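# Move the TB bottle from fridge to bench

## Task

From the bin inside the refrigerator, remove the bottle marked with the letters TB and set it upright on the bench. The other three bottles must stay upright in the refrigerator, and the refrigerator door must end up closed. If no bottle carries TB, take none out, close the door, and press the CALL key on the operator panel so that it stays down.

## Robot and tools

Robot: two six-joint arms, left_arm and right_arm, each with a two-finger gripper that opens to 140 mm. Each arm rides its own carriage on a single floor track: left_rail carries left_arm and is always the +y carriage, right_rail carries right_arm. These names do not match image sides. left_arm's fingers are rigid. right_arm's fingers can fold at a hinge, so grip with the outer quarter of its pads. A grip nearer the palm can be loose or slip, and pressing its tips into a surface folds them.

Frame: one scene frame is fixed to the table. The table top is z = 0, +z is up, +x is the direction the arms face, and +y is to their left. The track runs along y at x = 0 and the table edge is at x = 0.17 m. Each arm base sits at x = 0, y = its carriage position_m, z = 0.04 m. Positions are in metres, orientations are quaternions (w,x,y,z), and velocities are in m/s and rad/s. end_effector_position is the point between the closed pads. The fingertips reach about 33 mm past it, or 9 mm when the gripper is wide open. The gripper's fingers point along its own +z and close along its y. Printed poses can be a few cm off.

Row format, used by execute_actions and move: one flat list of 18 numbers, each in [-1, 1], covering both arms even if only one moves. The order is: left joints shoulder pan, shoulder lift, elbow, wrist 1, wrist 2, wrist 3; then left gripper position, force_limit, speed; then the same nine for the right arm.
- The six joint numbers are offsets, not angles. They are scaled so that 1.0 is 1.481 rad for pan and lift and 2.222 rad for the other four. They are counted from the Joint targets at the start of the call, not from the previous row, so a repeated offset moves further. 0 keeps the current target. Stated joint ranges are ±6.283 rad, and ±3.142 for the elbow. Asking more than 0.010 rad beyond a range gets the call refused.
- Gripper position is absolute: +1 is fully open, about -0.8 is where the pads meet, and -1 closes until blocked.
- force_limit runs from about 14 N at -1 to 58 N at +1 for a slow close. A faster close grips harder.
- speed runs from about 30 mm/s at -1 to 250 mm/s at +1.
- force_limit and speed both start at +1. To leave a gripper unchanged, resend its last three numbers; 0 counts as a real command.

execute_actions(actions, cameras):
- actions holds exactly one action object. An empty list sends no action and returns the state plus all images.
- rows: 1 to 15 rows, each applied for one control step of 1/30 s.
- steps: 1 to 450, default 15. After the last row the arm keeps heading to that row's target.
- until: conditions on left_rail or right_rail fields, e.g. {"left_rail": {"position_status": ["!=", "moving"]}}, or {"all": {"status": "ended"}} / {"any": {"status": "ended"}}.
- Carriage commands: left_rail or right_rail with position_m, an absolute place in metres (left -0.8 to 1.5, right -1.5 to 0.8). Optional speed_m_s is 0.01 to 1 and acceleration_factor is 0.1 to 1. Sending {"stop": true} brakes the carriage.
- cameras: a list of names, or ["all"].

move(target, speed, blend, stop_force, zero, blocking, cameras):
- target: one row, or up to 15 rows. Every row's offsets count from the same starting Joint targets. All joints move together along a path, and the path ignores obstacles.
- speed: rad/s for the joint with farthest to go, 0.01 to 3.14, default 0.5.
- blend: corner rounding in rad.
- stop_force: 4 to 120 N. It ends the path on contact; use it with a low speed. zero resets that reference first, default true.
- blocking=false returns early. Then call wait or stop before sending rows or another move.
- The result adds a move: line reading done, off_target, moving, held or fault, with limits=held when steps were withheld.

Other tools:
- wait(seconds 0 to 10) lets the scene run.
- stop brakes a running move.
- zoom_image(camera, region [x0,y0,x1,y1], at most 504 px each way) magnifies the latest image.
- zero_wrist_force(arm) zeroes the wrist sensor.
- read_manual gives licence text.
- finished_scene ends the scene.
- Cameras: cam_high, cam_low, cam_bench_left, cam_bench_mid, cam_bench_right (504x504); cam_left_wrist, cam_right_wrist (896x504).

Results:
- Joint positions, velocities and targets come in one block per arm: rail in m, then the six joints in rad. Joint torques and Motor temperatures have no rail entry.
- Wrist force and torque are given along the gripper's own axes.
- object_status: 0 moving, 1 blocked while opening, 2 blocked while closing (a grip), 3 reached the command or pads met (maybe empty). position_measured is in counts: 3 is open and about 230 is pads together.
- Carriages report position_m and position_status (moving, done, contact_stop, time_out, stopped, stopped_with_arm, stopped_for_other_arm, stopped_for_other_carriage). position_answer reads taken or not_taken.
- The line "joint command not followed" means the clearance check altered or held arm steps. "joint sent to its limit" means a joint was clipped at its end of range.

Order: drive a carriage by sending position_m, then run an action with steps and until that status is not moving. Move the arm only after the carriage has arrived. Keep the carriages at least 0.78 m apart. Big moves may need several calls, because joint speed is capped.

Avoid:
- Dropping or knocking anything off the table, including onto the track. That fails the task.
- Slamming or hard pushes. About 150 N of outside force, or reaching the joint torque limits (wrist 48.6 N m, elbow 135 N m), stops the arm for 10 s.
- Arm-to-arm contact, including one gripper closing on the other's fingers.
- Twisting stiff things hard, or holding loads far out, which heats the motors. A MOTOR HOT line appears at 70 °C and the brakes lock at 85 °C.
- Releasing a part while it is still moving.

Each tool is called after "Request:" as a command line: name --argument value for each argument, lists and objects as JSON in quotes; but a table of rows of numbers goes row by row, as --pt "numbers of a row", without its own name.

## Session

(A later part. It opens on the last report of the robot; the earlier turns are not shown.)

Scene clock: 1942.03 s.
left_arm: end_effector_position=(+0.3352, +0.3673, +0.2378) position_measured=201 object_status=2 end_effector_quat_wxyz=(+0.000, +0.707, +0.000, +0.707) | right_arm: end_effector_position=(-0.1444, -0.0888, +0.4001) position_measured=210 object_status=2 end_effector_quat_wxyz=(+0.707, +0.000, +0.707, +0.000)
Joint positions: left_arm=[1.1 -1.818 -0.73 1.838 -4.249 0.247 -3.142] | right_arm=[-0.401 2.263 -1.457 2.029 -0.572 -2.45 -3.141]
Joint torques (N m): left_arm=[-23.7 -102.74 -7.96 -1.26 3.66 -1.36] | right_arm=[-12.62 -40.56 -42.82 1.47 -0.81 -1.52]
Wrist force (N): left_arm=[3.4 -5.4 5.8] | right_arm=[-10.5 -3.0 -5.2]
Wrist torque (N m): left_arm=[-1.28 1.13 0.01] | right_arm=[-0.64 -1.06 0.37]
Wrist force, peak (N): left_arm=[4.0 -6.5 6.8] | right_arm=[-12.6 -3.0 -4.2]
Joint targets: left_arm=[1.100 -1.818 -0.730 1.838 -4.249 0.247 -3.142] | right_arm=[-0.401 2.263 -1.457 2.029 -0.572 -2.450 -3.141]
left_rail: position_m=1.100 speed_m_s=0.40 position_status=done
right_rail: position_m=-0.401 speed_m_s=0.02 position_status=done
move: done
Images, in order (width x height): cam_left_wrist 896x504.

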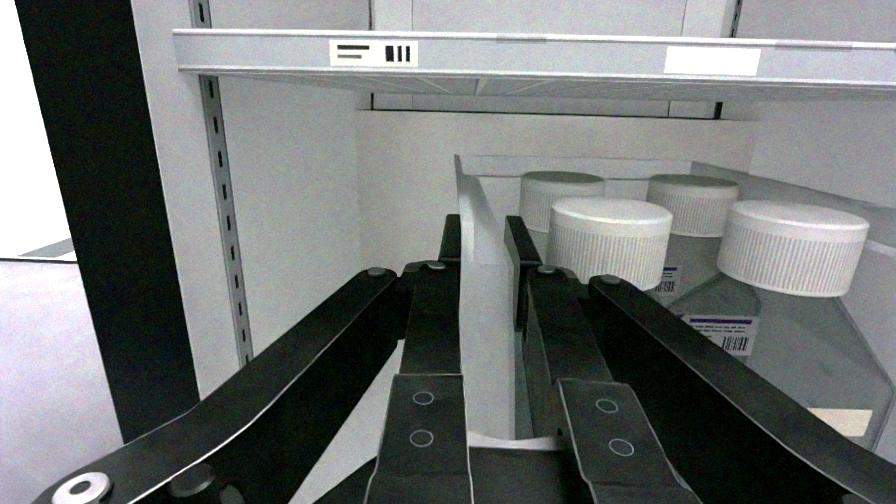

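Request:
move --target '[-0.0414,0.0005,-0.0014,0.0008,0.0277,0,-0.97,-0.2,-1,0,0,0,0,0,0,-1,0.2,-1]' --speed 0.04 --stop_force 50 --cameras '["cam_left_wrist"]'

Scene clock: 1963.47 s.
left_arm: end_effector_position=(+0.2899, +0.3677, +0.2380) position_measured=201 object_status=2 end_effector_quat_wxyz=(+0.000, +0.707, +0.001, +0.707) | right_arm: end_effector_position=(-0.1444, -0.0888, +0.4001) position_measured=210 object_status=2 end_effector_quat_wxyz=(+0.707, +0.000, +0.707, +0.000)
Joint positions: left_arm=[1.1 -1.879 -0.729 1.835 -4.248 0.309 -3.142] | right_arm=[-0.401 2.263 -1.457 2.029 -0.572 -2.45 -3.141]
Joint torques (N m): left_arm=[-20.03 -83.19 -30.83 4.32 3.7 -1.66] | right_arm=[-12.81 -42.68 -42.23 1.59 -0.5 -1.8]
Wrist force (N): left_arm=[-12.0 -5.4 3.2] | right_arm=[-12.1 -2.7 -4.5]
Wrist torque (N m): left_arm=[-1.32 1.32 0.01] | right_arm=[-0.64 -1.21 0.36]
Wrist force, peak (N): left_arm=[-12.2 -5.9 3.0] | right_arm=[-13.1 -2.7 -4.3]
Joint targets: left_arm=[1.100 -1.879 -0.729 1.835 -4.248 0.309 -3.142] | right_arm=[-0.401 2.263 -1.457 2.029 -0.572 -2.450 -3.141]
left_rail: position_m=1.100 speed_m_s=0.40 position_status=done
right_rail: position_m=-0.401 speed_m_s=0.02 position_status=done
move: done
Images, in order (width x height): cam_left_wrist 896x504.

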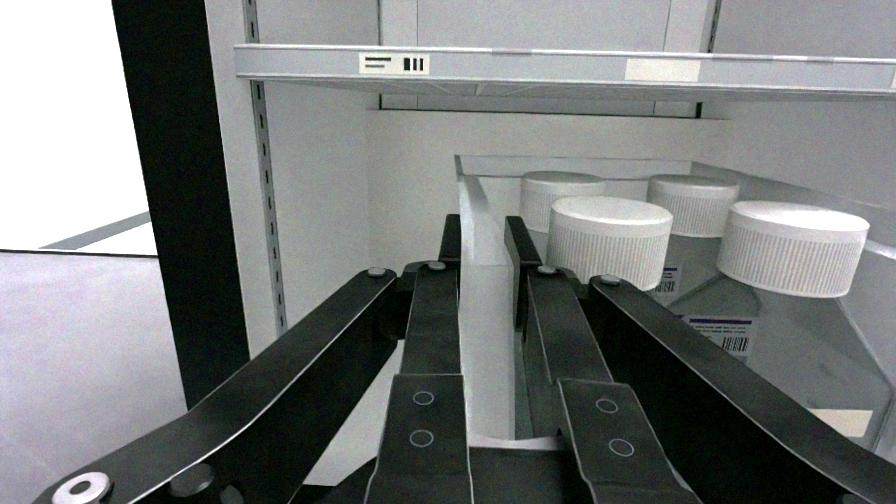

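Request:
move --pt "0 0 0 0 0 0 -0.365 -0.5 -0.5 0 0 0 0 0 0 -1 0.2 -1" --pt "-0.0792 0.0060 -0.0113 0.0075 0.0524 0 -0.365 -0.5 -0.5 0 0 0 0 0 0 -1 0.2 -1" --pt "-0.0562 0.0875 -0.1593 0.1011 0.0371 0 -0.048 -0.5 -0.5 0 0 0 0 0 0 -1 0.2 -1" --speed '[0.1,0.1,0.3]' --cameras '["cam_left_wrist"]'

Request:
zoom_image --camera "cam_left_wrist" --region '[330, 90, 630, 440]'

Scene clock: 1987.50 s.
left_arm: end_effector_position=(+0.1695, +0.2298, +0.2455) position_measured=135 object_status=0 end_effector_quat_wxyz=(+0.001, +0.707, +0.000, +0.707) | right_arm: end_effector_position=(-0.1444, -0.0888, +0.4001) position_measured=210 object_status=2 end_effector_quat_wxyz=(+0.707, +0.000, +0.707, +0.000)
Joint positions: left_arm=[1.1 -1.963 -0.6 1.481 -4.023 0.391 -3.142] | right_arm=[-0.401 2.263 -1.457 2.029 -0.572 -2.45 -3.141]
Joint torques (N m): left_arm=[20.3 -92.85 -38.05 3.08 -4.56 -2.12] | right_arm=[-11.34 -45.78 -41.12 1.7 -0.25 -2.05]
Wrist force (N): left_arm=[-4.8 -5.9 0.2] | right_arm=[-11.0 -2.2 -3.5]
Wrist torque (N m): left_arm=[-1.71 1.33 0.31] | right_arm=[-0.61 -1.16 0.36]
Wrist force, peak (N): left_arm=[-12.4 -6.1 3.3] | right_arm=[-13.0 -3.1 -4.7]
Joint targets: left_arm=[1.100 -1.963 -0.600 1.481 -4.023 0.391 -3.142] | right_arm=[-0.401 2.263 -1.457 2.029 -0.572 -2.450 -3.141]
left_rail: position_m=1.100 speed_m_s=0.40 position_status=done
right_rail: position_m=-0.401 speed_m_s=0.02 position_status=done
move: done
Images, in order (width x height): cam_left_wrist 896x504.

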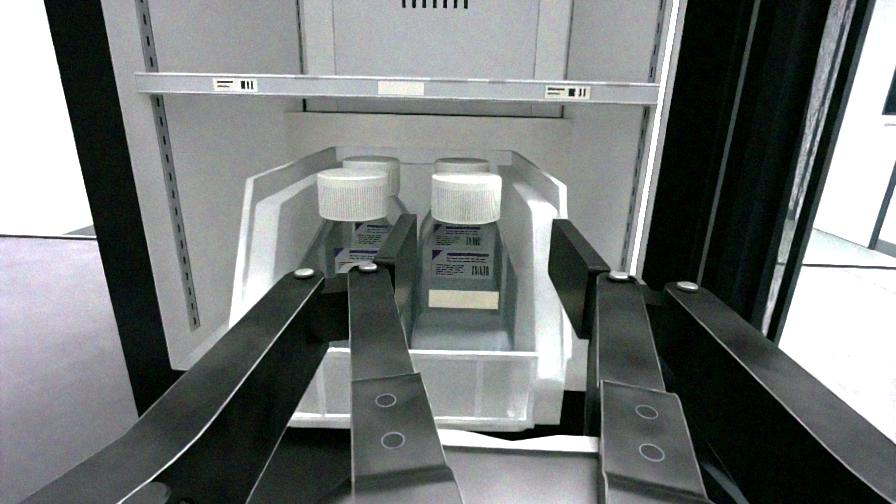

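Scaled by 1.440.

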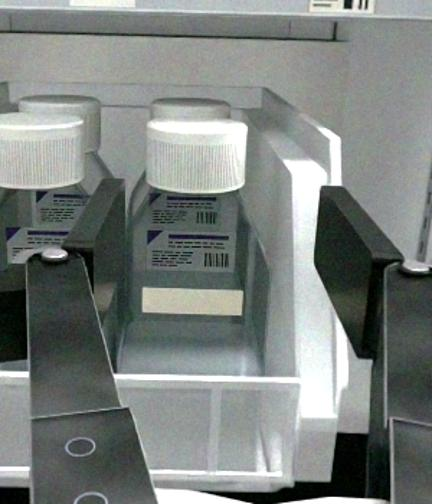

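Request:
move --target '[0.0339,-0.0137,0.0228,-0.0135,-0.0220,0,-0.048,-0.5,-0.5,0,0,0,0,0,0,-1,0.2,-1]' --speed 0.15 --cameras '["cam_left_wrist"]'

Request:
zoom_image --camera "cam_left_wrist" --region '[330, 90, 630, 440]'

Scene clock: 2018.73 s.
left_arm: end_effector_position=(+0.2200, +0.2421, +0.2449) position_measured=135 object_status=3 end_effector_quat_wxyz=(+0.000, +0.707, +0.000, +0.707) | right_arm: end_effector_position=(-0.1444, -0.0888, +0.4001) position_measured=210 object_status=2 end_effector_quat_wxyz=(+0.707, +0.000, +0.707, +0.000)
Joint positions: left_arm=[1.1 -1.913 -0.62 1.531 -4.053 0.343 -3.142] | right_arm=[-0.401 2.263 -1.457 2.029 -0.572 -2.45 -3.141]
Joint torques (N m): left_arm=[19.52 -125.17 -15.72 -1.15 -4.62 -1.61] | right_arm=[-10.83 -48.43 -40.27 1.61 -0.29 -2.08]
Wrist force (N): left_arm=[-5.1 -6.1 0.7] | right_arm=[-11.3 -2.5 -3.4]
Wrist torque (N m): left_arm=[-1.72 1.38 0.30] | right_arm=[-0.67 -1.09 0.37]
Wrist force, peak (N): left_arm=[-5.0 -6.7 0.6] | right_arm=[-11.7 -2.6 -3.7]
Joint targets: left_arm=[1.100 -1.912 -0.620 1.532 -4.053 0.342 -3.142] | right_arm=[-0.401 2.263 -1.457 2.029 -0.572 -2.450 -3.141]
left_rail: position_m=1.100 speed_m_s=0.40 position_status=done
right_rail: position_m=-0.401 speed_m_s=0.02 position_status=done
move: done
Images, in order (width x height): cam_left_wrist 896x504.

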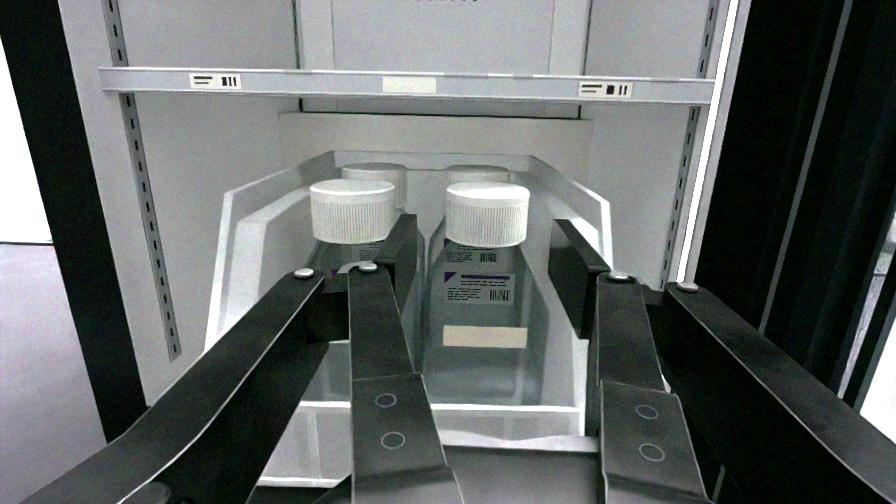

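Scaled by 1.440.

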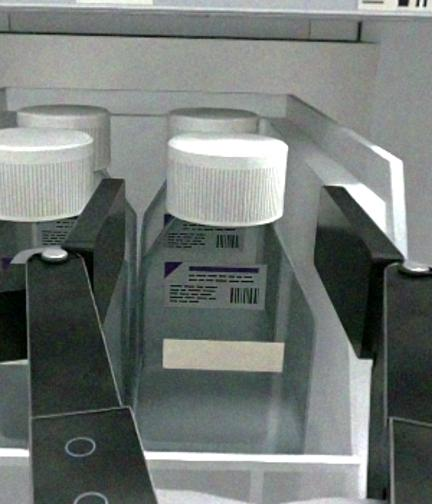

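Request:
move --target '[0.0588,-0.0051,0.0078,-0.0047,-0.0392,0,-0.048,-0.5,-0.5,0,0,0,0,0,0,-1,0.2,-1]' --speed 0.05 --stop_force 8 --cameras '["cam_left_wrist"]'

Request:
zoom_image --camera "cam_left_wrist" --region '[330, 90, 630, 440]'

Scene clock: 2041.37 s.
left_arm: end_effector_position=(+0.2972, +0.2420, +0.2452) position_measured=135 object_status=3 end_effector_quat_wxyz=(+0.000, +0.707, +0.001, +0.707) | right_arm: end_effector_position=(-0.1444, -0.0888, +0.4001) position_measured=210 object_status=2 end_effector_quat_wxyz=(+0.707, +0.000, +0.707, +0.000)
Joint positions: left_arm=[1.1 -1.825 -0.628 1.549 -4.063 0.255 -3.142] | right_arm=[-0.401 2.263 -1.457 2.029 -0.572 -2.45 -3.141]
Joint torques (N m): left_arm=[19.95 -128.3 -15.77 -1.41 -4.46 -1.9] | right_arm=[-8.29 -51.16 -40.16 1.78 -0.26 -2.58]
Wrist force (N): left_arm=[-4.6 -5.9 0.3] | right_arm=[-11.3 -2.9 -3.4]
Wrist torque (N m): left_arm=[-1.74 1.27 0.32] | right_arm=[-0.75 -1.09 0.37]
Wrist force, peak (N): left_arm=[-5.0 -6.8 0.4] | right_arm=[-12.0 -2.4 -3.5]
Joint targets: left_arm=[1.100 -1.825 -0.628 1.549 -4.063 0.255 -3.142] | right_arm=[-0.401 2.263 -1.457 2.029 -0.572 -2.450 -3.141]
left_rail: position_m=1.100 speed_m_s=0.40 position_status=done
right_rail: position_m=-0.401 speed_m_s=0.02 position_status=done
move: done
Images, in order (width x height): cam_left_wrist 896x504.

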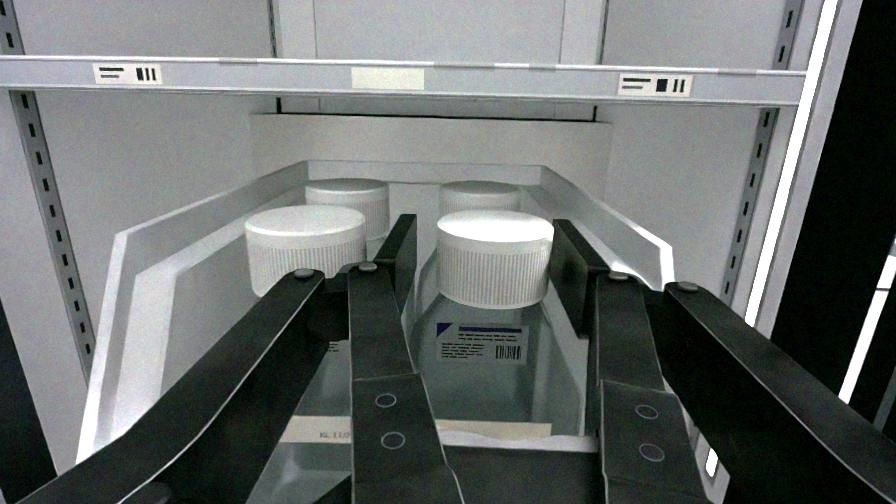

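Scaled by 1.440.

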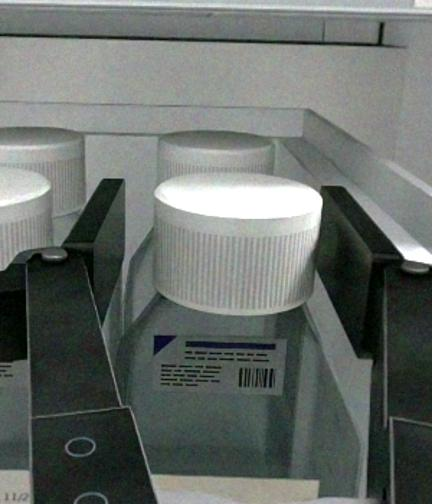

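Request:
execute_actions --actions '[{"rows": [[0,0,0,0,0,0,-1,0,-1,0,0,0,0,0,0,-1,0.2,-1]], "steps": 60}]' --cameras '["cam_left_wrist"]'

Scene clock: 2054.97 s.
left_arm: end_effector_position=(+0.2972, +0.2420, +0.2452) position_measured=160 object_status=2 end_effector_quat_wxyz=(+0.000, +0.707, +0.001, +0.707) | right_arm: end_effector_position=(-0.1444, -0.0888, +0.4001) position_measured=210 object_status=2 end_effector_quat_wxyz=(+0.707, +0.000, +0.707, +0.000)
Joint positions: left_arm=[1.1 -1.825 -0.628 1.549 -4.063 0.255 -3.142] | right_arm=[-0.401 2.263 -1.457 2.029 -0.572 -2.45 -3.141]
Joint torques (N m): left_arm=[19.22 -121.93 -24.38 2.58 0.34 -1.81] | right_arm=[-7.75 -53.02 -38.91 1.75 -0.43 -3.01]
Wrist force (N): left_arm=[-4.5 -6.9 -1.0] | right_arm=[-11.2 -2.5 -3.3]
Wrist torque (N m): left_arm=[-1.67 1.28 0.41] | right_arm=[-0.69 -1.06 0.36]
Wrist force, peak (N): left_arm=[-7.1 -5.7 0.3] | right_arm=[-12.0 -2.4 -3.5]
Joint targets: left_arm=[1.100 -1.825 -0.628 1.549 -4.063 0.255 -3.142] | right_arm=[-0.401 2.263 -1.457 2.029 -0.572 -2.450 -3.141]
left_rail: position_m=1.100 speed_m_s=0.40 position_status=done
right_rail: position_m=-0.401 speed_m_s=0.02 position_status=done
Images, in order (width x height): cam_left_wrist 896x504.

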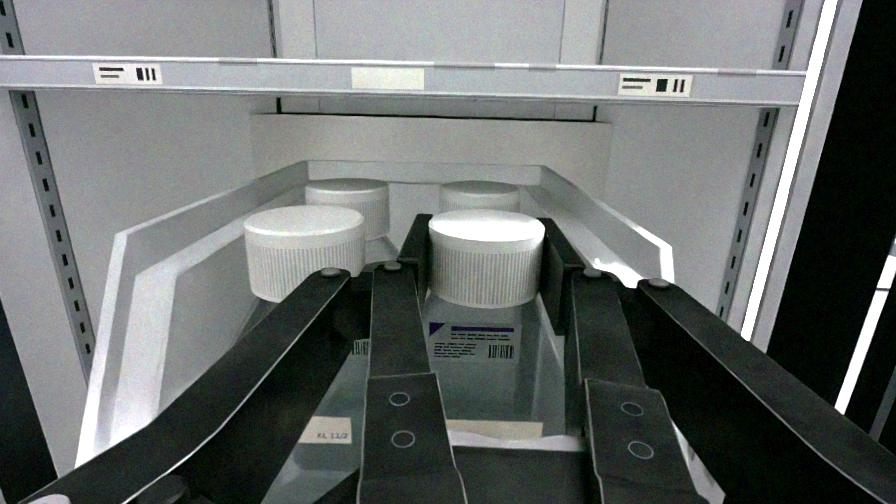

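Request:
move --pt "0 -0.0387 0.0045 0.0214 0 0 -1 0 -1 0 0 0 0 0 0 -1 0.2 -1" --pt "-0.0003 -0.0759 0.0062 0.0446 0 0 -1 0 -1 0 0 0 0 0 0 -1 0.2 -1" --speed 0.06 --blend '[0.01,0]' --cameras '["cam_left_wrist"]'

Scene clock: 2072.67 s.
left_arm: end_effector_position=(+0.2969, +0.2422, +0.3346) position_measured=160 object_status=2 end_effector_quat_wxyz=(+0.000, +0.707, +0.000, +0.707) | right_arm: end_effector_position=(-0.1444, -0.0888, +0.4001) position_measured=210 object_status=2 end_effector_quat_wxyz=(+0.707, +0.000, +0.707, +0.000)
Joint positions: left_arm=[1.1 -1.826 -0.74 1.563 -3.965 0.255 -3.142] | right_arm=[-0.401 2.263 -1.457 2.029 -0.572 -2.45 -3.141]
Joint torques (N m): left_arm=[-19.38 -127.53 -20.79 2.9 3.13 -1.86] | right_arm=[-5.83 -54.64 -38.34 1.6 -0.43 -3.09]
Wrist force (N): left_arm=[-8.5 -6.1 0.5] | right_arm=[-11.5 -2.7 -3.8]
Wrist torque (N m): left_arm=[-1.80 1.29 0.32] | right_arm=[-0.69 -1.16 0.37]
Wrist force, peak (N): left_arm=[-9.0 -6.0 -0.2] | right_arm=[-12.0 -2.7 -3.8]
Joint targets: left_arm=[1.100 -1.826 -0.740 1.563 -3.964 0.255 -3.142] | right_arm=[-0.401 2.263 -1.457 2.029 -0.572 -2.450 -3.141]
left_rail: position_m=1.100 speed_m_s=0.40 position_status=done
right_rail: position_m=-0.401 speed_m_s=0.02 position_status=done
move: done
Images, in order (width x height): cam_left_wrist 896x504.

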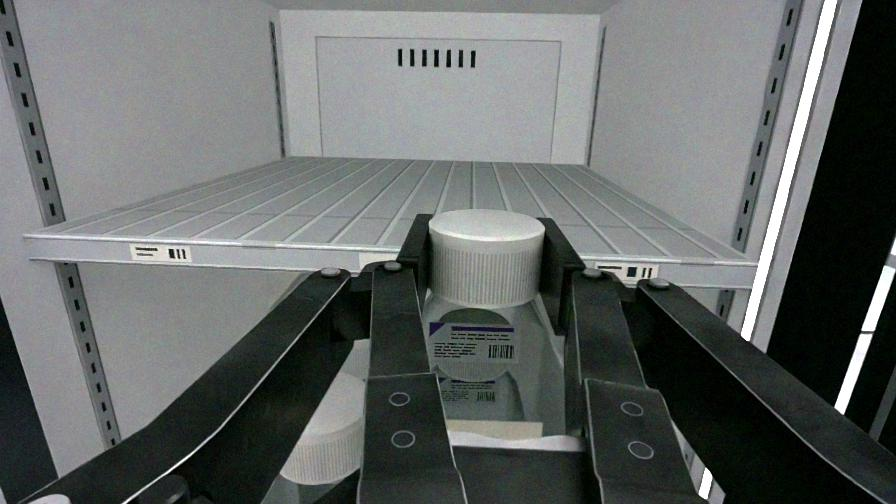

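Request:
move --pt "-0.1446 -0.0079 0.0108 -0.0058 0.0965 0 -1 0 -1 0 0 0 0 0 0 -1 0.2 -1" --pt "-0.2385 -0.1151 0.1692 -0.0927 0.1591 0 -1 0 -1 0 0 0 0 0 0 -1 0.2 -1" --speed 0.2 --blend '[0.05,0]' --cameras '["cam_left_wrist", "cam_bench_left"]'

Request:
zoom_image --camera "cam_left_wrist" --region '[480, 120, 730, 370]'

Scene clock: 2084.70 s.
left_arm: end_effector_position=(+0.1001, +0.4500, +0.3350) position_measured=160 object_status=2 end_effector_quat_wxyz=(+0.000, +0.707, +0.001, +0.707) | right_arm: end_effector_position=(-0.1444, -0.0888, +0.4001) position_measured=210 object_status=2 end_effector_quat_wxyz=(+0.707, +0.000, +0.707, +0.000)
Joint positions: left_arm=[1.1 -2.179 -0.91 1.938 -4.17 0.609 -3.142] | right_arm=[-0.401 2.263 -1.457 2.029 -0.572 -2.45 -3.141]
Joint torques (N m): left_arm=[-15.51 -103.83 -9.41 0.23 4.81 -1.8] | right_arm=[-4.68 -54.32 -37.77 1.71 -0.37 -3.13]
Wrist force (N): left_arm=[-8.4 -5.9 1.0] | right_arm=[-11.8 -2.5 -3.9]
Wrist torque (N m): left_arm=[-1.77 1.24 0.30] | right_arm=[-0.65 -1.08 0.36]
Wrist force, peak (N): left_arm=[-8.5 -7.3 1.0] | right_arm=[-12.3 -2.7 -3.6]
Joint targets: left_arm=[1.100 -2.179 -0.911 1.939 -4.170 0.609 -3.142] | right_arm=[-0.401 2.263 -1.457 2.029 -0.572 -2.450 -3.141]
left_rail: position_m=1.100 speed_m_s=0.40 position_status=done
right_rail: position_m=-0.401 speed_m_s=0.02 position_status=done
move: done
Images, in order (width x height): cam_bench_left 504x504, cam_left_wrist 896x504.

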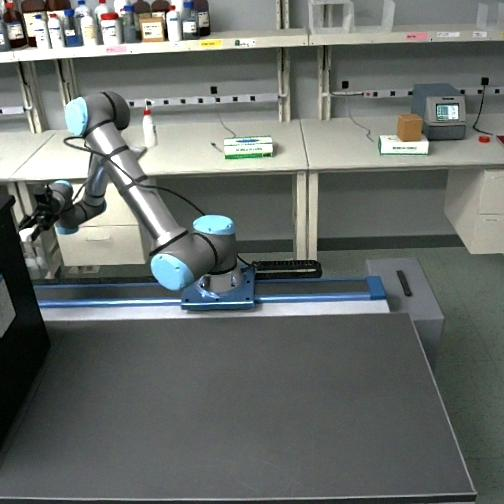

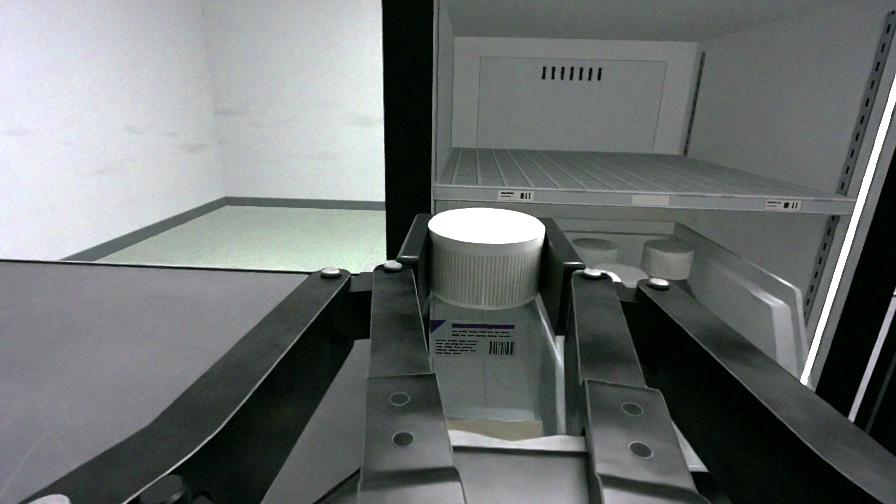

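Scaled by 2.016.

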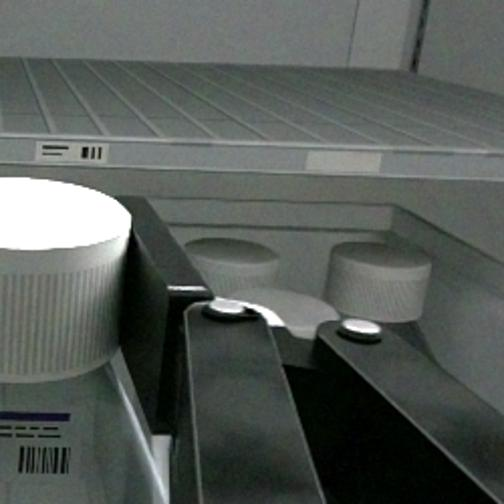

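Request:
move --target '[0.0414,-0.0579,-0.0839,0.1226,-0.0279,0,-1,0,-1,0,0,0,0,0,0,-1,0.2,-1]' --speed 0.25 --cameras '["cam_left_wrist"]'

Scene clock: 2161.67 s.
left_arm: end_effector_position=(+0.0999, +0.3699, +0.4626) position_measured=160 object_status=2 end_effector_quat_wxyz=(+0.000, +0.707, +0.000, +0.707) | right_arm: end_effector_position=(-0.1444, -0.0888, +0.4001) position_measured=210 object_status=2 end_effector_quat_wxyz=(+0.707, +0.000, +0.707, +0.000)
Joint positions: left_arm=[1.1 -2.118 -0.996 1.753 -3.898 0.547 -3.142] | right_arm=[-0.401 2.263 -1.457 2.029 -0.572 -2.45 -3.141]
Joint torques (N m): left_arm=[18.44 -107.17 -44.15 4.28 -4.47 -1.47] | right_arm=[-2.56 -54.92 -37.14 1.71 -0.44 -3.02]
Wrist force (N): left_arm=[-8.0 -6.0 0.6] | right_arm=[-11.5 -2.3 -3.9]
Wrist torque (N m): left_arm=[-1.72 1.17 0.29] | right_arm=[-0.61 -1.13 0.36]
Wrist force, peak (N): left_arm=[-10.1 -7.2 1.3] | right_arm=[-12.1 -2.5 -3.7]
Joint targets: left_arm=[1.100 -2.118 -0.996 1.752 -3.898 0.547 -3.142] | right_arm=[-0.401 2.263 -1.457 2.029 -0.572 -2.450 -3.141]
left_rail: position_m=1.100 speed_m_s=0.40 position_status=done
right_rail: position_m=-0.401 speed_m_s=0.02 position_status=done
move: done
Images, in order (width x height): cam_left_wrist 896x504.

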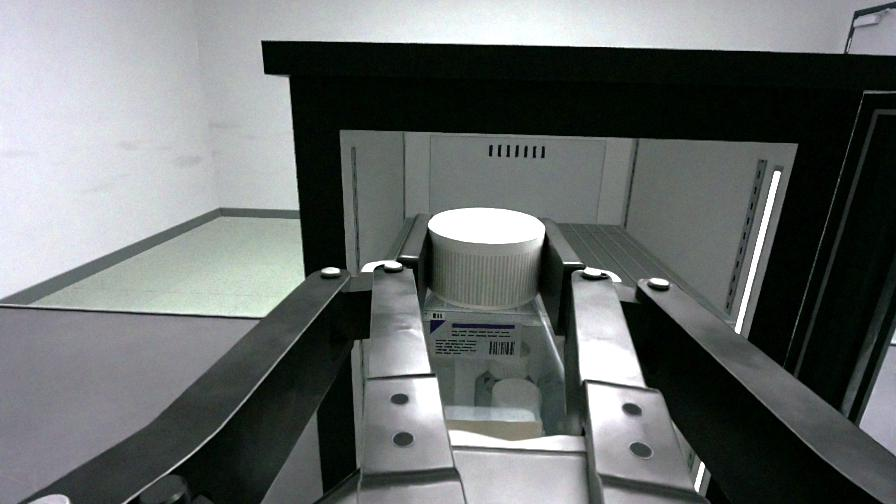

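Request:
move --pt "0.1247 -0.0280 0.0330 -0.0142 -0.0830 0 -1 0 -1 0 0 0 0 0 0 -1 0.2 -1" --pt "0.1924 -0.0324 0.0383 -0.0165 -0.1282 0 -1 0 -1 0 0 0 0 0 0 -1 0.2 -1" --pt "0.2481 -0.0290 0.0376 -0.0181 -0.1653 0 -1 0 -1 0 0 0 0 0 0 -1 0.2 -1" --speed 0.12 --blend '[0.03,0.03,0]' --stop_force 10 --cameras '["cam_left_wrist"]'

Scene clock: 2179.87 s.
left_arm: end_effector_position=(+0.3852, +0.3702, +0.4601) position_measured=160 object_status=2 end_effector_quat_wxyz=(+0.000, +0.707, +0.000, +0.707) | right_arm: end_effector_position=(-0.1444, -0.0888, +0.4001) position_measured=210 object_status=2 end_effector_quat_wxyz=(+0.707, +0.000, +0.707, +0.000)
Joint positions: left_arm=[1.1 -1.75 -1.039 1.836 -3.938 0.18 -3.142] | right_arm=[-0.401 2.263 -1.457 2.029 -0.572 -2.45 -3.141]
Joint torques (N m): left_arm=[22.9 -65.96 -43.17 -1.6 -4.26 -1.23] | right_arm=[-2.18 -52.93 -36.41 1.72 -0.47 -3.57]
Wrist force (N): left_arm=[-6.9 -6.4 -4.8] | right_arm=[-11.2 -2.1 -2.0]
Wrist torque (N m): left_arm=[-1.90 0.64 0.27] | right_arm=[-0.70 -1.15 0.36]
Wrist force, peak (N): left_arm=[-8.8 -6.8 0.4] | right_arm=[-12.1 -2.7 -3.9]
Joint targets: left_arm=[1.100 -1.750 -1.039 1.836 -3.938 0.180 -3.142] | right_arm=[-0.401 2.263 -1.457 2.029 -0.572 -2.450 -3.141]
left_rail: position_m=1.100 speed_m_s=0.40 position_status=done
right_rail: position_m=-0.401 speed_m_s=0.02 position_status=done
move: done
Images, in order (width x height): cam_left_wrist 896x504.

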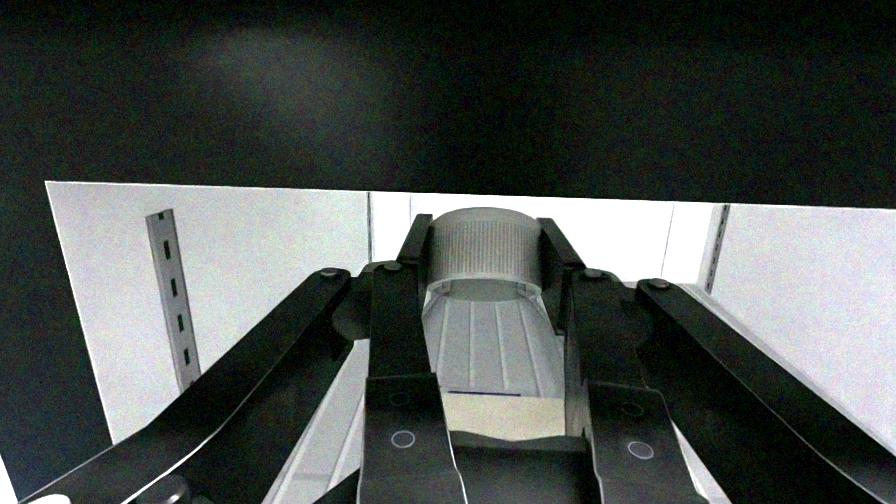

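Request:
move --pt "-0.1037 0.0018 -0.0045 0.0027 0.0691 0 -1 0 -1 0 0 0 0 0 0 -1 0.2 -1" --pt "-0.2481 0.0290 -0.0376 0.0181 0.1653 0 -1 0 -1 0 0 0 0 0 0 -1 0.2 -1" --speed 0.12 --blend '[0.03,0]' --cameras '["cam_left_wrist", "cam_high", "cam_bench_left"]'

Scene clock: 2200.13 s.
left_arm: end_effector_position=(+0.1001, +0.3699, +0.4628) position_measured=160 object_status=2 end_effector_quat_wxyz=(+0.000, +0.707, +0.000, +0.707) | right_arm: end_effector_position=(-0.1444, -0.0888, +0.4001) position_measured=210 object_status=2 end_effector_quat_wxyz=(+0.707, +0.000, +0.707, +0.000)
Joint positions: left_arm=[1.1 -2.117 -0.996 1.752 -3.898 0.547 -3.142] | right_arm=[-0.401 2.263 -1.457 2.029 -0.572 -2.45 -3.141]
Joint torques (N m): left_arm=[-17.32 -72.07 -44.15 4.03 4.34 -1.18] | right_arm=[-1.2 -54.06 -35.37 1.55 -0.57 -3.61]
Wrist force (N): left_arm=[-7.9 -6.2 0.5] | right_arm=[-11.7 -2.5 -4.0]
Wrist torque (N m): left_arm=[-1.77 1.22 0.28] | right_arm=[-0.66 -1.10 0.37]
Wrist force, peak (N): left_arm=[-7.3 -7.3 -4.8] | right_arm=[-12.1 -2.4 -3.7]
Joint targets: left_arm=[1.100 -2.118 -0.996 1.752 -3.898 0.547 -3.142] | right_arm=[-0.401 2.263 -1.457 2.029 -0.572 -2.450 -3.141]
left_rail: position_m=1.100 speed_m_s=0.40 position_status=done
right_rail: position_m=-0.401 speed_m_s=0.02 position_status=done
move: done
Images, in order (width x height): cam_high 504x504, cam_bench_left 504x504, cam_left_wrist 896x504.

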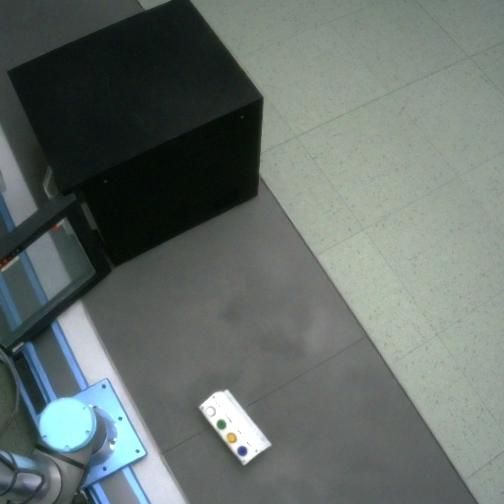

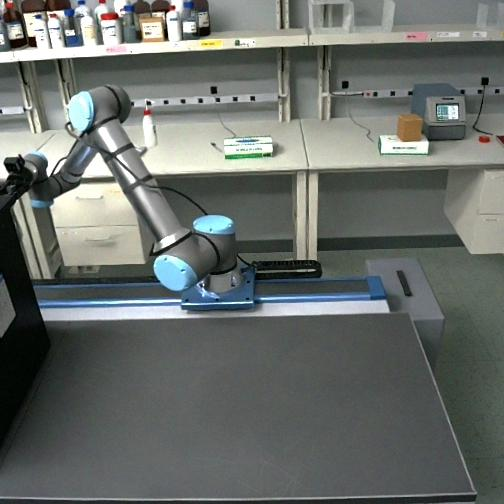

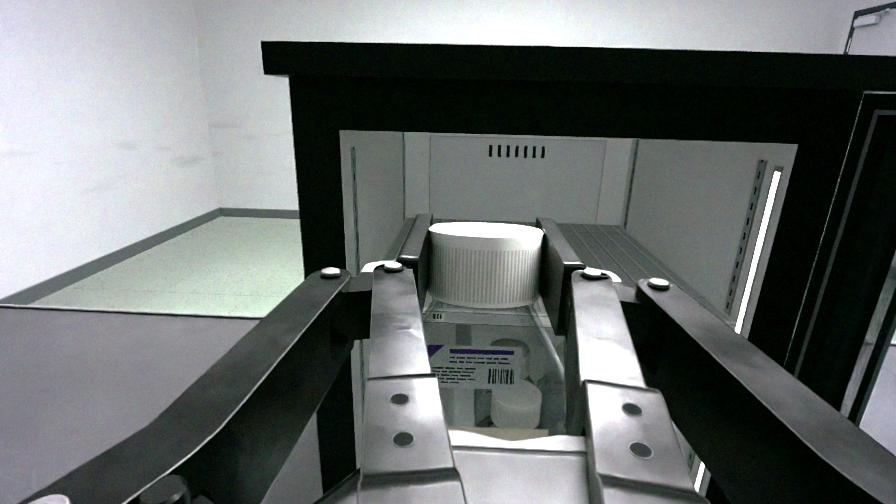

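Request:
execute_actions --actions '[{"left_rail": {"position_m": 1.5, "speed_m_s": 0.4, "acceleration_factor": 0.3}, "steps": 120, "until": {"left_rail": {"position_status": ["!=", "moving"]}}}]'

Request:
move --target '[0.3695,-0.0560,0.3164,0.4284,-0.2462,-0.7066,-1,0,-1,0,0,0,0,0,0,-1,0.2,-1]' --speed 0.5 --cameras '["cam_left_wrist", "cam_bench_left"]'

Scene clock: 2262.43 s.
left_arm: end_effector_position=(+0.0999, +0.7699, +0.4628) position_measured=160 object_status=2 end_effector_quat_wxyz=(+0.000, +0.707, +0.000, +0.707) | right_arm: end_effector_position=(-0.1444, -0.0888, +0.4001) position_measured=210 object_status=2 end_effector_quat_wxyz=(+0.707, +0.000, +0.707, +0.000)
Joint positions: left_arm=[1.5 -2.118 -0.996 1.752 -3.898 0.547 -3.142] | right_arm=[-0.401 2.263 -1.457 2.029 -0.572 -2.45 -3.141]
Joint torques (N m): left_arm=[-10.91 -99.22 -25.81 0.25 2.49 -0.87] | right_arm=[0.68 -52.15 -34.84 1.67 -0.58 -3.92]
Wrist force (N): left_arm=[-7.5 -6.4 0.8] | right_arm=[-11.7 -2.6 -3.8]
Wrist torque (N m): left_arm=[-1.81 1.15 0.28] | right_arm=[-0.69 -1.10 0.37]
Wrist force, peak (N): left_arm=[-8.2 -7.5 0.9] | right_arm=[-12.0 -2.8 -4.2]
Joint targets: left_arm=[1.500 -2.118 -0.996 1.752 -3.898 0.547 -3.142] | right_arm=[-0.401 2.263 -1.457 2.029 -0.572 -2.450 -3.141]
Tool commands: left_gripper/position=-1.0 left_gripper/force_limit=+0.0 left_gripper/speed=-1.0 right_gripper/position=-1.0 right_gripper/force_limit=+0.2 right_gripper/speed=-1.0
left_rail: position_m=1.500 speed_m_s=0.40 position_status=done
right_rail: position_m=-0.401 speed_m_s=0.02 position_status=done

Scene clock: 2266.30 s.
left_arm: end_effector_position=(+0.5149, +0.9804, +0.2001) position_measured=160 object_status=2 end_effector_quat_wxyz=(+0.000, +0.707, +0.000, +0.707) | right_arm: end_effector_position=(-0.1444, -0.0888, +0.4001) position_measured=210 object_status=2 end_effector_quat_wxyz=(+0.707, +0.000, +0.707, +0.000)
Joint positions: left_arm=[1.5 -1.571 -1.079 2.455 -2.946 0 -4.712] | right_arm=[-0.401 2.263 -1.457 2.029 -0.572 -2.45 -3.141]
Joint torques (N m): left_arm=[18.09 -77.76 -3.53 -3.04 0.94 -2.37] | right_arm=[0.48 -52.46 -34.84 1.62 -0.55 -3.81]
Wrist force (N): left_arm=[-8.3 -5.8 -0.2] | right_arm=[-11.8 -2.3 -3.6]
Wrist torque (N m): left_arm=[-1.75 1.32 0.29] | right_arm=[-0.63 -1.08 0.36]
Wrist force, peak (N): left_arm=[-9.9 -7.9 1.5] | right_arm=[-12.2 -2.4 -4.1]
Joint targets: left_arm=[1.500 -1.570 -1.079 2.455 -2.946 0.000 -4.712] | right_arm=[-0.401 2.263 -1.457 2.029 -0.572 -2.450 -3.141]
left_rail: position_m=1.500 speed_m_s=0.40 position_status=done
right_rail: position_m=-0.401 speed_m_s=0.02 position_status=done
move: done
Images, in order (width x height): cam_bench_left 504x504, cam_left_wrist 896x504.

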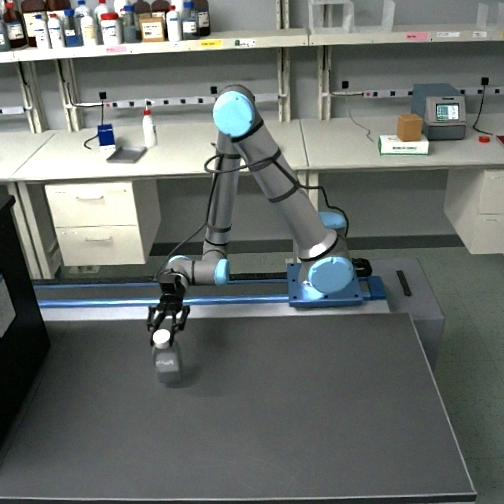

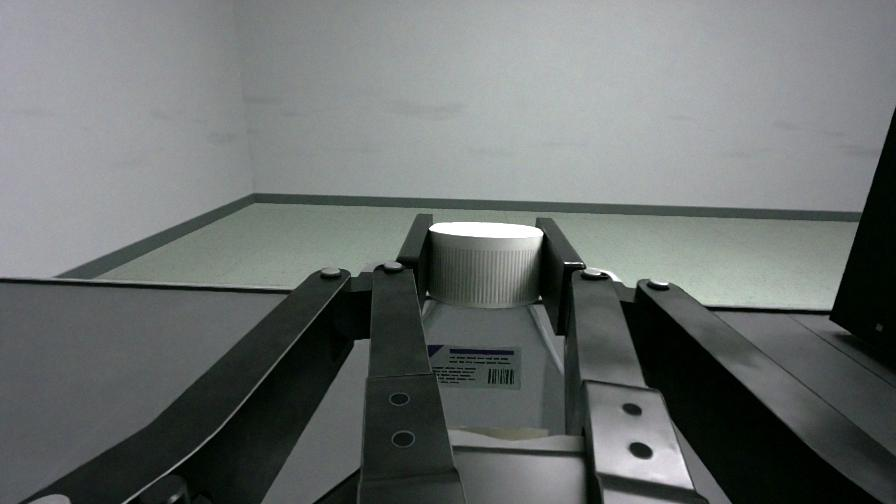

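Request:
zoom_image --camera "cam_bench_left" --region '[130, 310, 210, 390]'

Scaled by 6.300.

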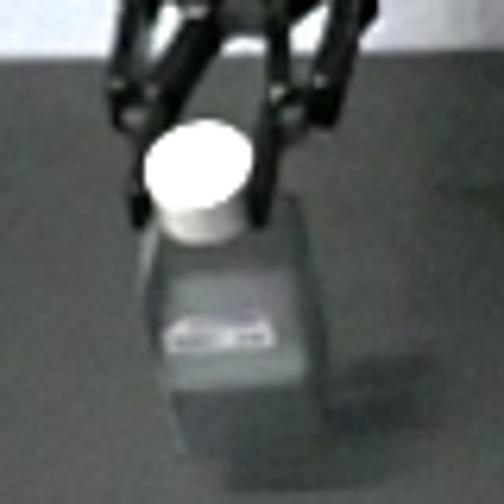

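Request:
move --pt "0 0.0942 -0.0055 -0.0577 0 0 -1 0 -1 0 0 0 0 0 0 -1 0.2 -1" --pt "0 0.1283 -0.0088 -0.0771 0 0 -1 0 -1 0 0 0 0 0 0 -1 0.2 -1" --speed '[0.12,0.03]' --blend '[0.01,0]' --stop_force 7 --cameras '["cam_left_wrist", "cam_bench_left"]'

Request:
zoom_image --camera "cam_bench_left" --region '[140, 330, 200, 400]'

Scene clock: 2281.03 s.
left_arm: end_effector_position=(+0.5149, +0.9795, +0.1685) position_measured=160 object_status=2 end_effector_quat_wxyz=(+0.000, +0.707, +0.000, +0.707) | right_arm: end_effector_position=(-0.1444, -0.0888, +0.4001) position_measured=210 object_status=2 end_effector_quat_wxyz=(+0.707, +0.000, +0.707, +0.000)
Joint positions: left_arm=[1.5 -1.57 -0.999 2.448 -3.02 0 -4.712] | right_arm=[-0.401 2.263 -1.457 2.029 -0.572 -2.45 -3.141]
Joint torques (N m): left_arm=[11.14 -83.98 0.16 -3.35 2.17 -2.38] | right_arm=[3.47 -51.44 -33.5 1.47 -0.51 -3.97]
Wrist force (N): left_arm=[-7.4 -6.0 0.5] | right_arm=[-11.7 -2.5 -3.7]
Wrist torque (N m): left_arm=[-1.82 1.14 0.31] | right_arm=[-0.67 -1.09 0.37]
Wrist force, peak (N): left_arm=[-9.1 -6.5 0.3] | right_arm=[-12.1 -2.9 -4.0]
Joint targets: left_arm=[1.500 -1.570 -0.999 2.448 -3.020 0.000 -4.712] | right_arm=[-0.401 2.263 -1.457 2.029 -0.572 -2.450 -3.141]
left_rail: position_m=1.500 speed_m_s=0.40 position_status=done
right_rail: position_m=-0.401 speed_m_s=0.02 position_status=done
move: contact (left_arm); path passed 0 of 2 targets; left_arm: the shoulder lift is farthest, 0.110 rad from its target
Images, in order (width x height): cam_bench_left 504x504, cam_left_wrist 896x504.

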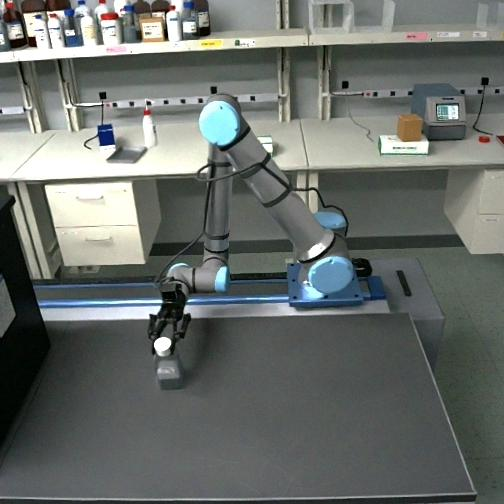

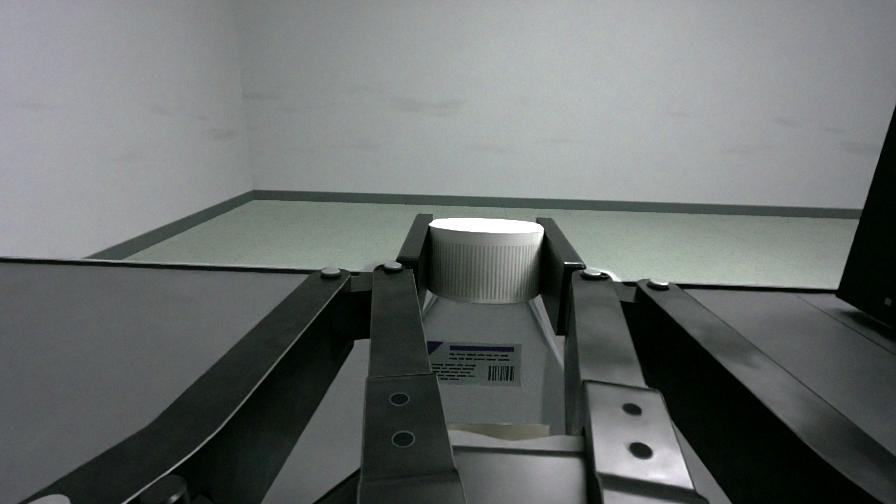

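Scaled by 7.200.

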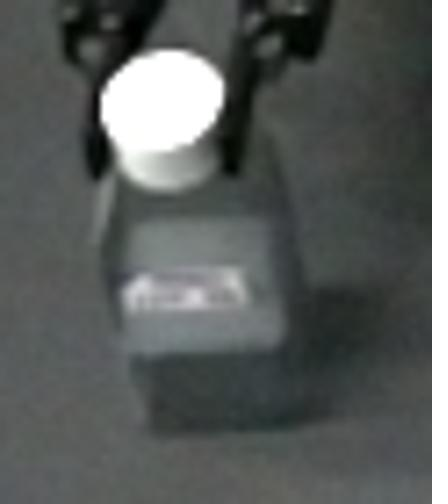

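Request:
move --pt "0 0.0402 -0.0024 -0.0244 0 0 -1 0 -1 0 0 0 0 0 0 -1 0.2 -1" --pt "0 0.0692 -0.0051 -0.0409 0 0 -1 0 -1 0 0 0 0 0 0 -1 0.2 -1" --speed '[0.05,0.025]' --blend '[0.01,0]' --stop_force 10 --cameras '["cam_left_wrist", "cam_bench_left"]'

Scene clock: 2291.60 s.
left_arm: end_effector_position=(+0.5149, +0.9797, +0.1666) position_measured=160 object_status=2 end_effector_quat_wxyz=(+0.000, +0.707, +0.000, +0.707) | right_arm: end_effector_position=(-0.1444, -0.0888, +0.4001) position_measured=210 object_status=2 end_effector_quat_wxyz=(+0.707, +0.000, +0.707, +0.000)
Joint positions: left_arm=[1.5 -1.57 -0.994 2.448 -3.024 0 -4.712] | right_arm=[-0.401 2.263 -1.457 2.029 -0.572 -2.45 -3.141]
Joint torques (N m): left_arm=[-10.53 -82.55 0.75 -2.5 2.49 -2.49] | right_arm=[4.38 -52.35 -33.77 1.37 -0.81 -4.12]
Wrist force (N): left_arm=[-5.8 -6.2 -1.5] | right_arm=[-11.8 -2.3 -3.7]
Wrist torque (N m): left_arm=[-1.85 0.77 0.30] | right_arm=[-0.61 -1.07 0.36]
Wrist force, peak (N): left_arm=[11.3 -8.6 -1.0] | right_arm=[-12.3 -2.5 -3.8]
Joint targets: left_arm=[1.500 -1.570 -0.994 2.448 -3.024 0.000 -4.712] | right_arm=[-0.401 2.263 -1.457 2.029 -0.572 -2.450 -3.141]
left_rail: position_m=1.500 speed_m_s=0.40 position_status=done
right_rail: position_m=-0.401 speed_m_s=0.02 position_status=done
move: contact (left_arm); path passed 0 of 2 targets; left_arm: the shoulder lift is farthest, 0.098 rad from its target
Images, in order (width x height): cam_bench_left 504x504, cam_left_wrist 896x504.

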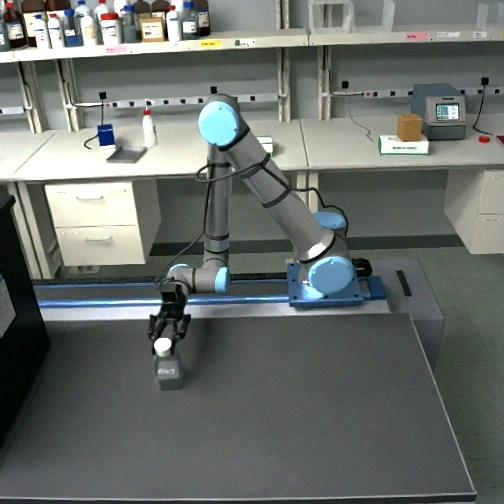

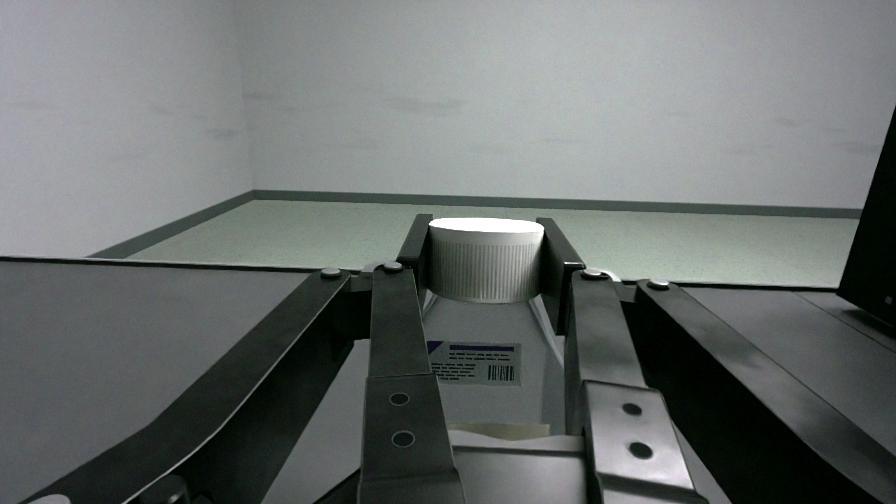

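Request:
move --target '[0,0.0146,-0.0006,-0.0095,0,0,-1,0,-1,0,0,0,0,0,0,-1,0.2,-1]' --speed 0.02 --stop_force 14 --cameras '["cam_left_wrist", "cam_bench_left"]'

Scene clock: 2302.07 s.
left_arm: end_effector_position=(+0.5149, +0.9798, +0.1661) position_measured=160 object_status=2 end_effector_quat_wxyz=(+0.000, +0.707, +0.000, +0.707) | right_arm: end_effector_position=(-0.1444, -0.0888, +0.4001) position_measured=210 object_status=2 end_effector_quat_wxyz=(+0.707, +0.000, +0.707, +0.000)
Joint positions: left_arm=[1.5 -1.57 -0.993 2.448 -3.026 0 -4.712] | right_arm=[-0.401 2.263 -1.457 2.029 -0.572 -2.45 -3.141]
Joint torques (N m): left_arm=[4.98 -75.48 -9.41 -1.13 -4.32 -2.3] | right_arm=[3.78 -50.27 -32.88 1.44 -0.91 -4]
Wrist force (N): left_arm=[6.7 -7.9 -2.2] | right_arm=[-11.8 -2.6 -3.9]
Wrist torque (N m): left_arm=[-1.85 0.84 0.29] | right_arm=[-0.70 -1.08 0.36]
Wrist force, peak (N): left_arm=[14.3 -9.0 -3.0] | right_arm=[-12.1 -2.3 -4.2]
Joint targets: left_arm=[1.500 -1.570 -0.993 2.448 -3.026 0.000 -4.712] | right_arm=[-0.401 2.263 -1.457 2.029 -0.572 -2.450 -3.141]
left_rail: position_m=1.500 speed_m_s=0.40 position_status=done
right_rail: position_m=-0.401 speed_m_s=0.02 position_status=done
move: contact (left_arm); left_arm: the shoulder lift is farthest, 0.021 rad from its target
Images, in order (width x height): cam_bench_left 504x504, cam_left_wrist 896x504.

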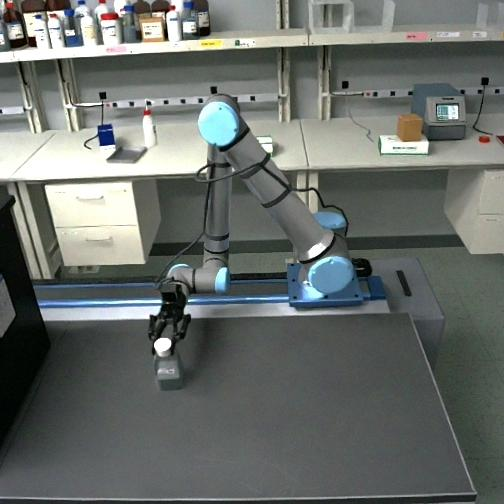

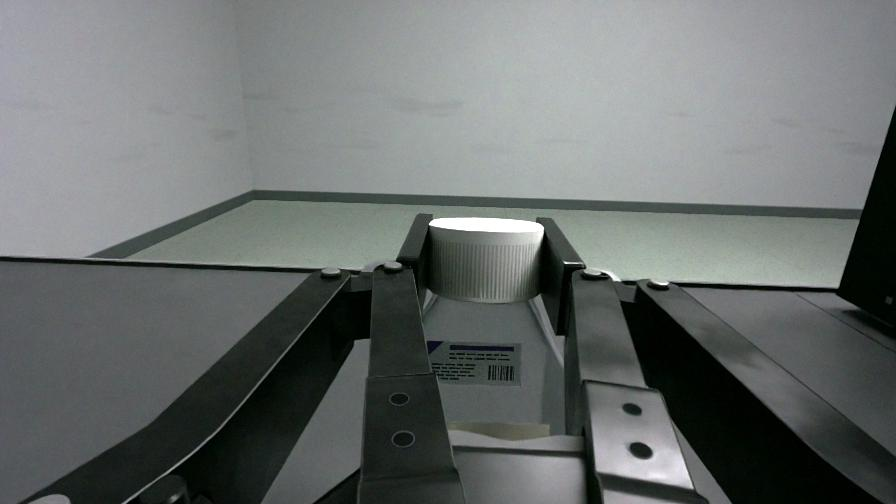

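Request:
move --target '[0,0.0146,-0.0006,-0.0095,0,0,-1,0,-1,0,0,0,0,0,0,-1,0.2,-1]' --speed 0.02 --stop_force 25 --cameras '["cam_left_wrist"]'

Scene clock: 2307.63 s.
left_arm: end_effector_position=(+0.5149, +0.9803, +0.1577) position_measured=160 object_status=2 end_effector_quat_wxyz=(+0.000, +0.707, +0.000, +0.707) | right_arm: end_effector_position=(-0.1444, -0.0888, +0.4001) position_measured=210 object_status=2 end_effector_quat_wxyz=(+0.707, +0.000, +0.707, +0.000)
Joint positions: left_arm=[1.5 -1.57 -0.971 2.447 -3.047 0 -4.712] | right_arm=[-0.401 2.263 -1.457 2.029 -0.572 -2.45 -3.141]
Joint torques (N m): left_arm=[2.45 -31.36 -12.98 -2.98 -8.86 -1.62] | right_arm=[6.74 -50.3 -33.16 1.53 -0.78 -3.98]
Wrist force (N): left_arm=[27.1 -7.7 -5.3] | right_arm=[-11.8 -2.8 -4.0]
Wrist torque (N m): left_arm=[-1.98 0.78 -0.10] | right_arm=[-0.73 -1.09 0.36]
Wrist force, peak (N): left_arm=[27.3 -7.4 -5.5] | right_arm=[-12.0 -2.6 -3.9]
Joint targets: left_arm=[1.500 -1.570 -0.971 2.447 -3.047 0.000 -4.712] | right_arm=[-0.401 2.263 -1.457 2.029 -0.572 -2.450 -3.141]
left_rail: position_m=1.500 speed_m_s=0.40 position_status=done
right_rail: position_m=-0.401 speed_m_s=0.02 position_status=done
move: done
Images, in order (width x height): cam_left_wrist 896x504.

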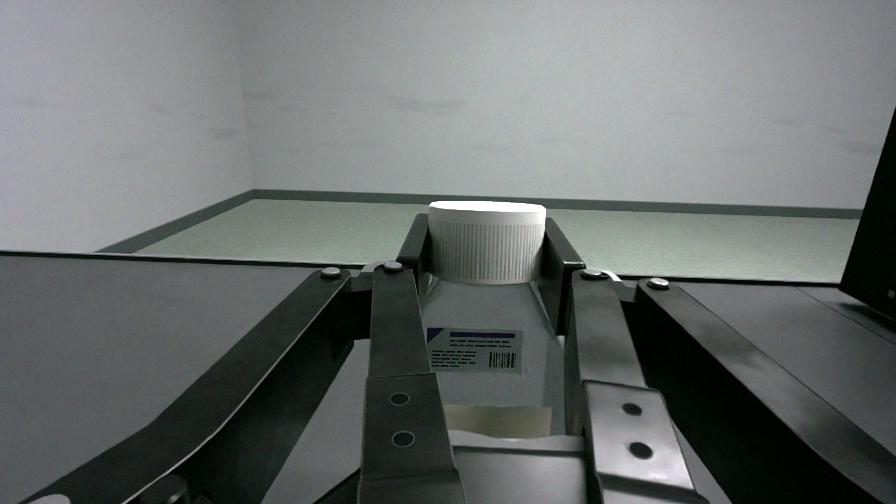

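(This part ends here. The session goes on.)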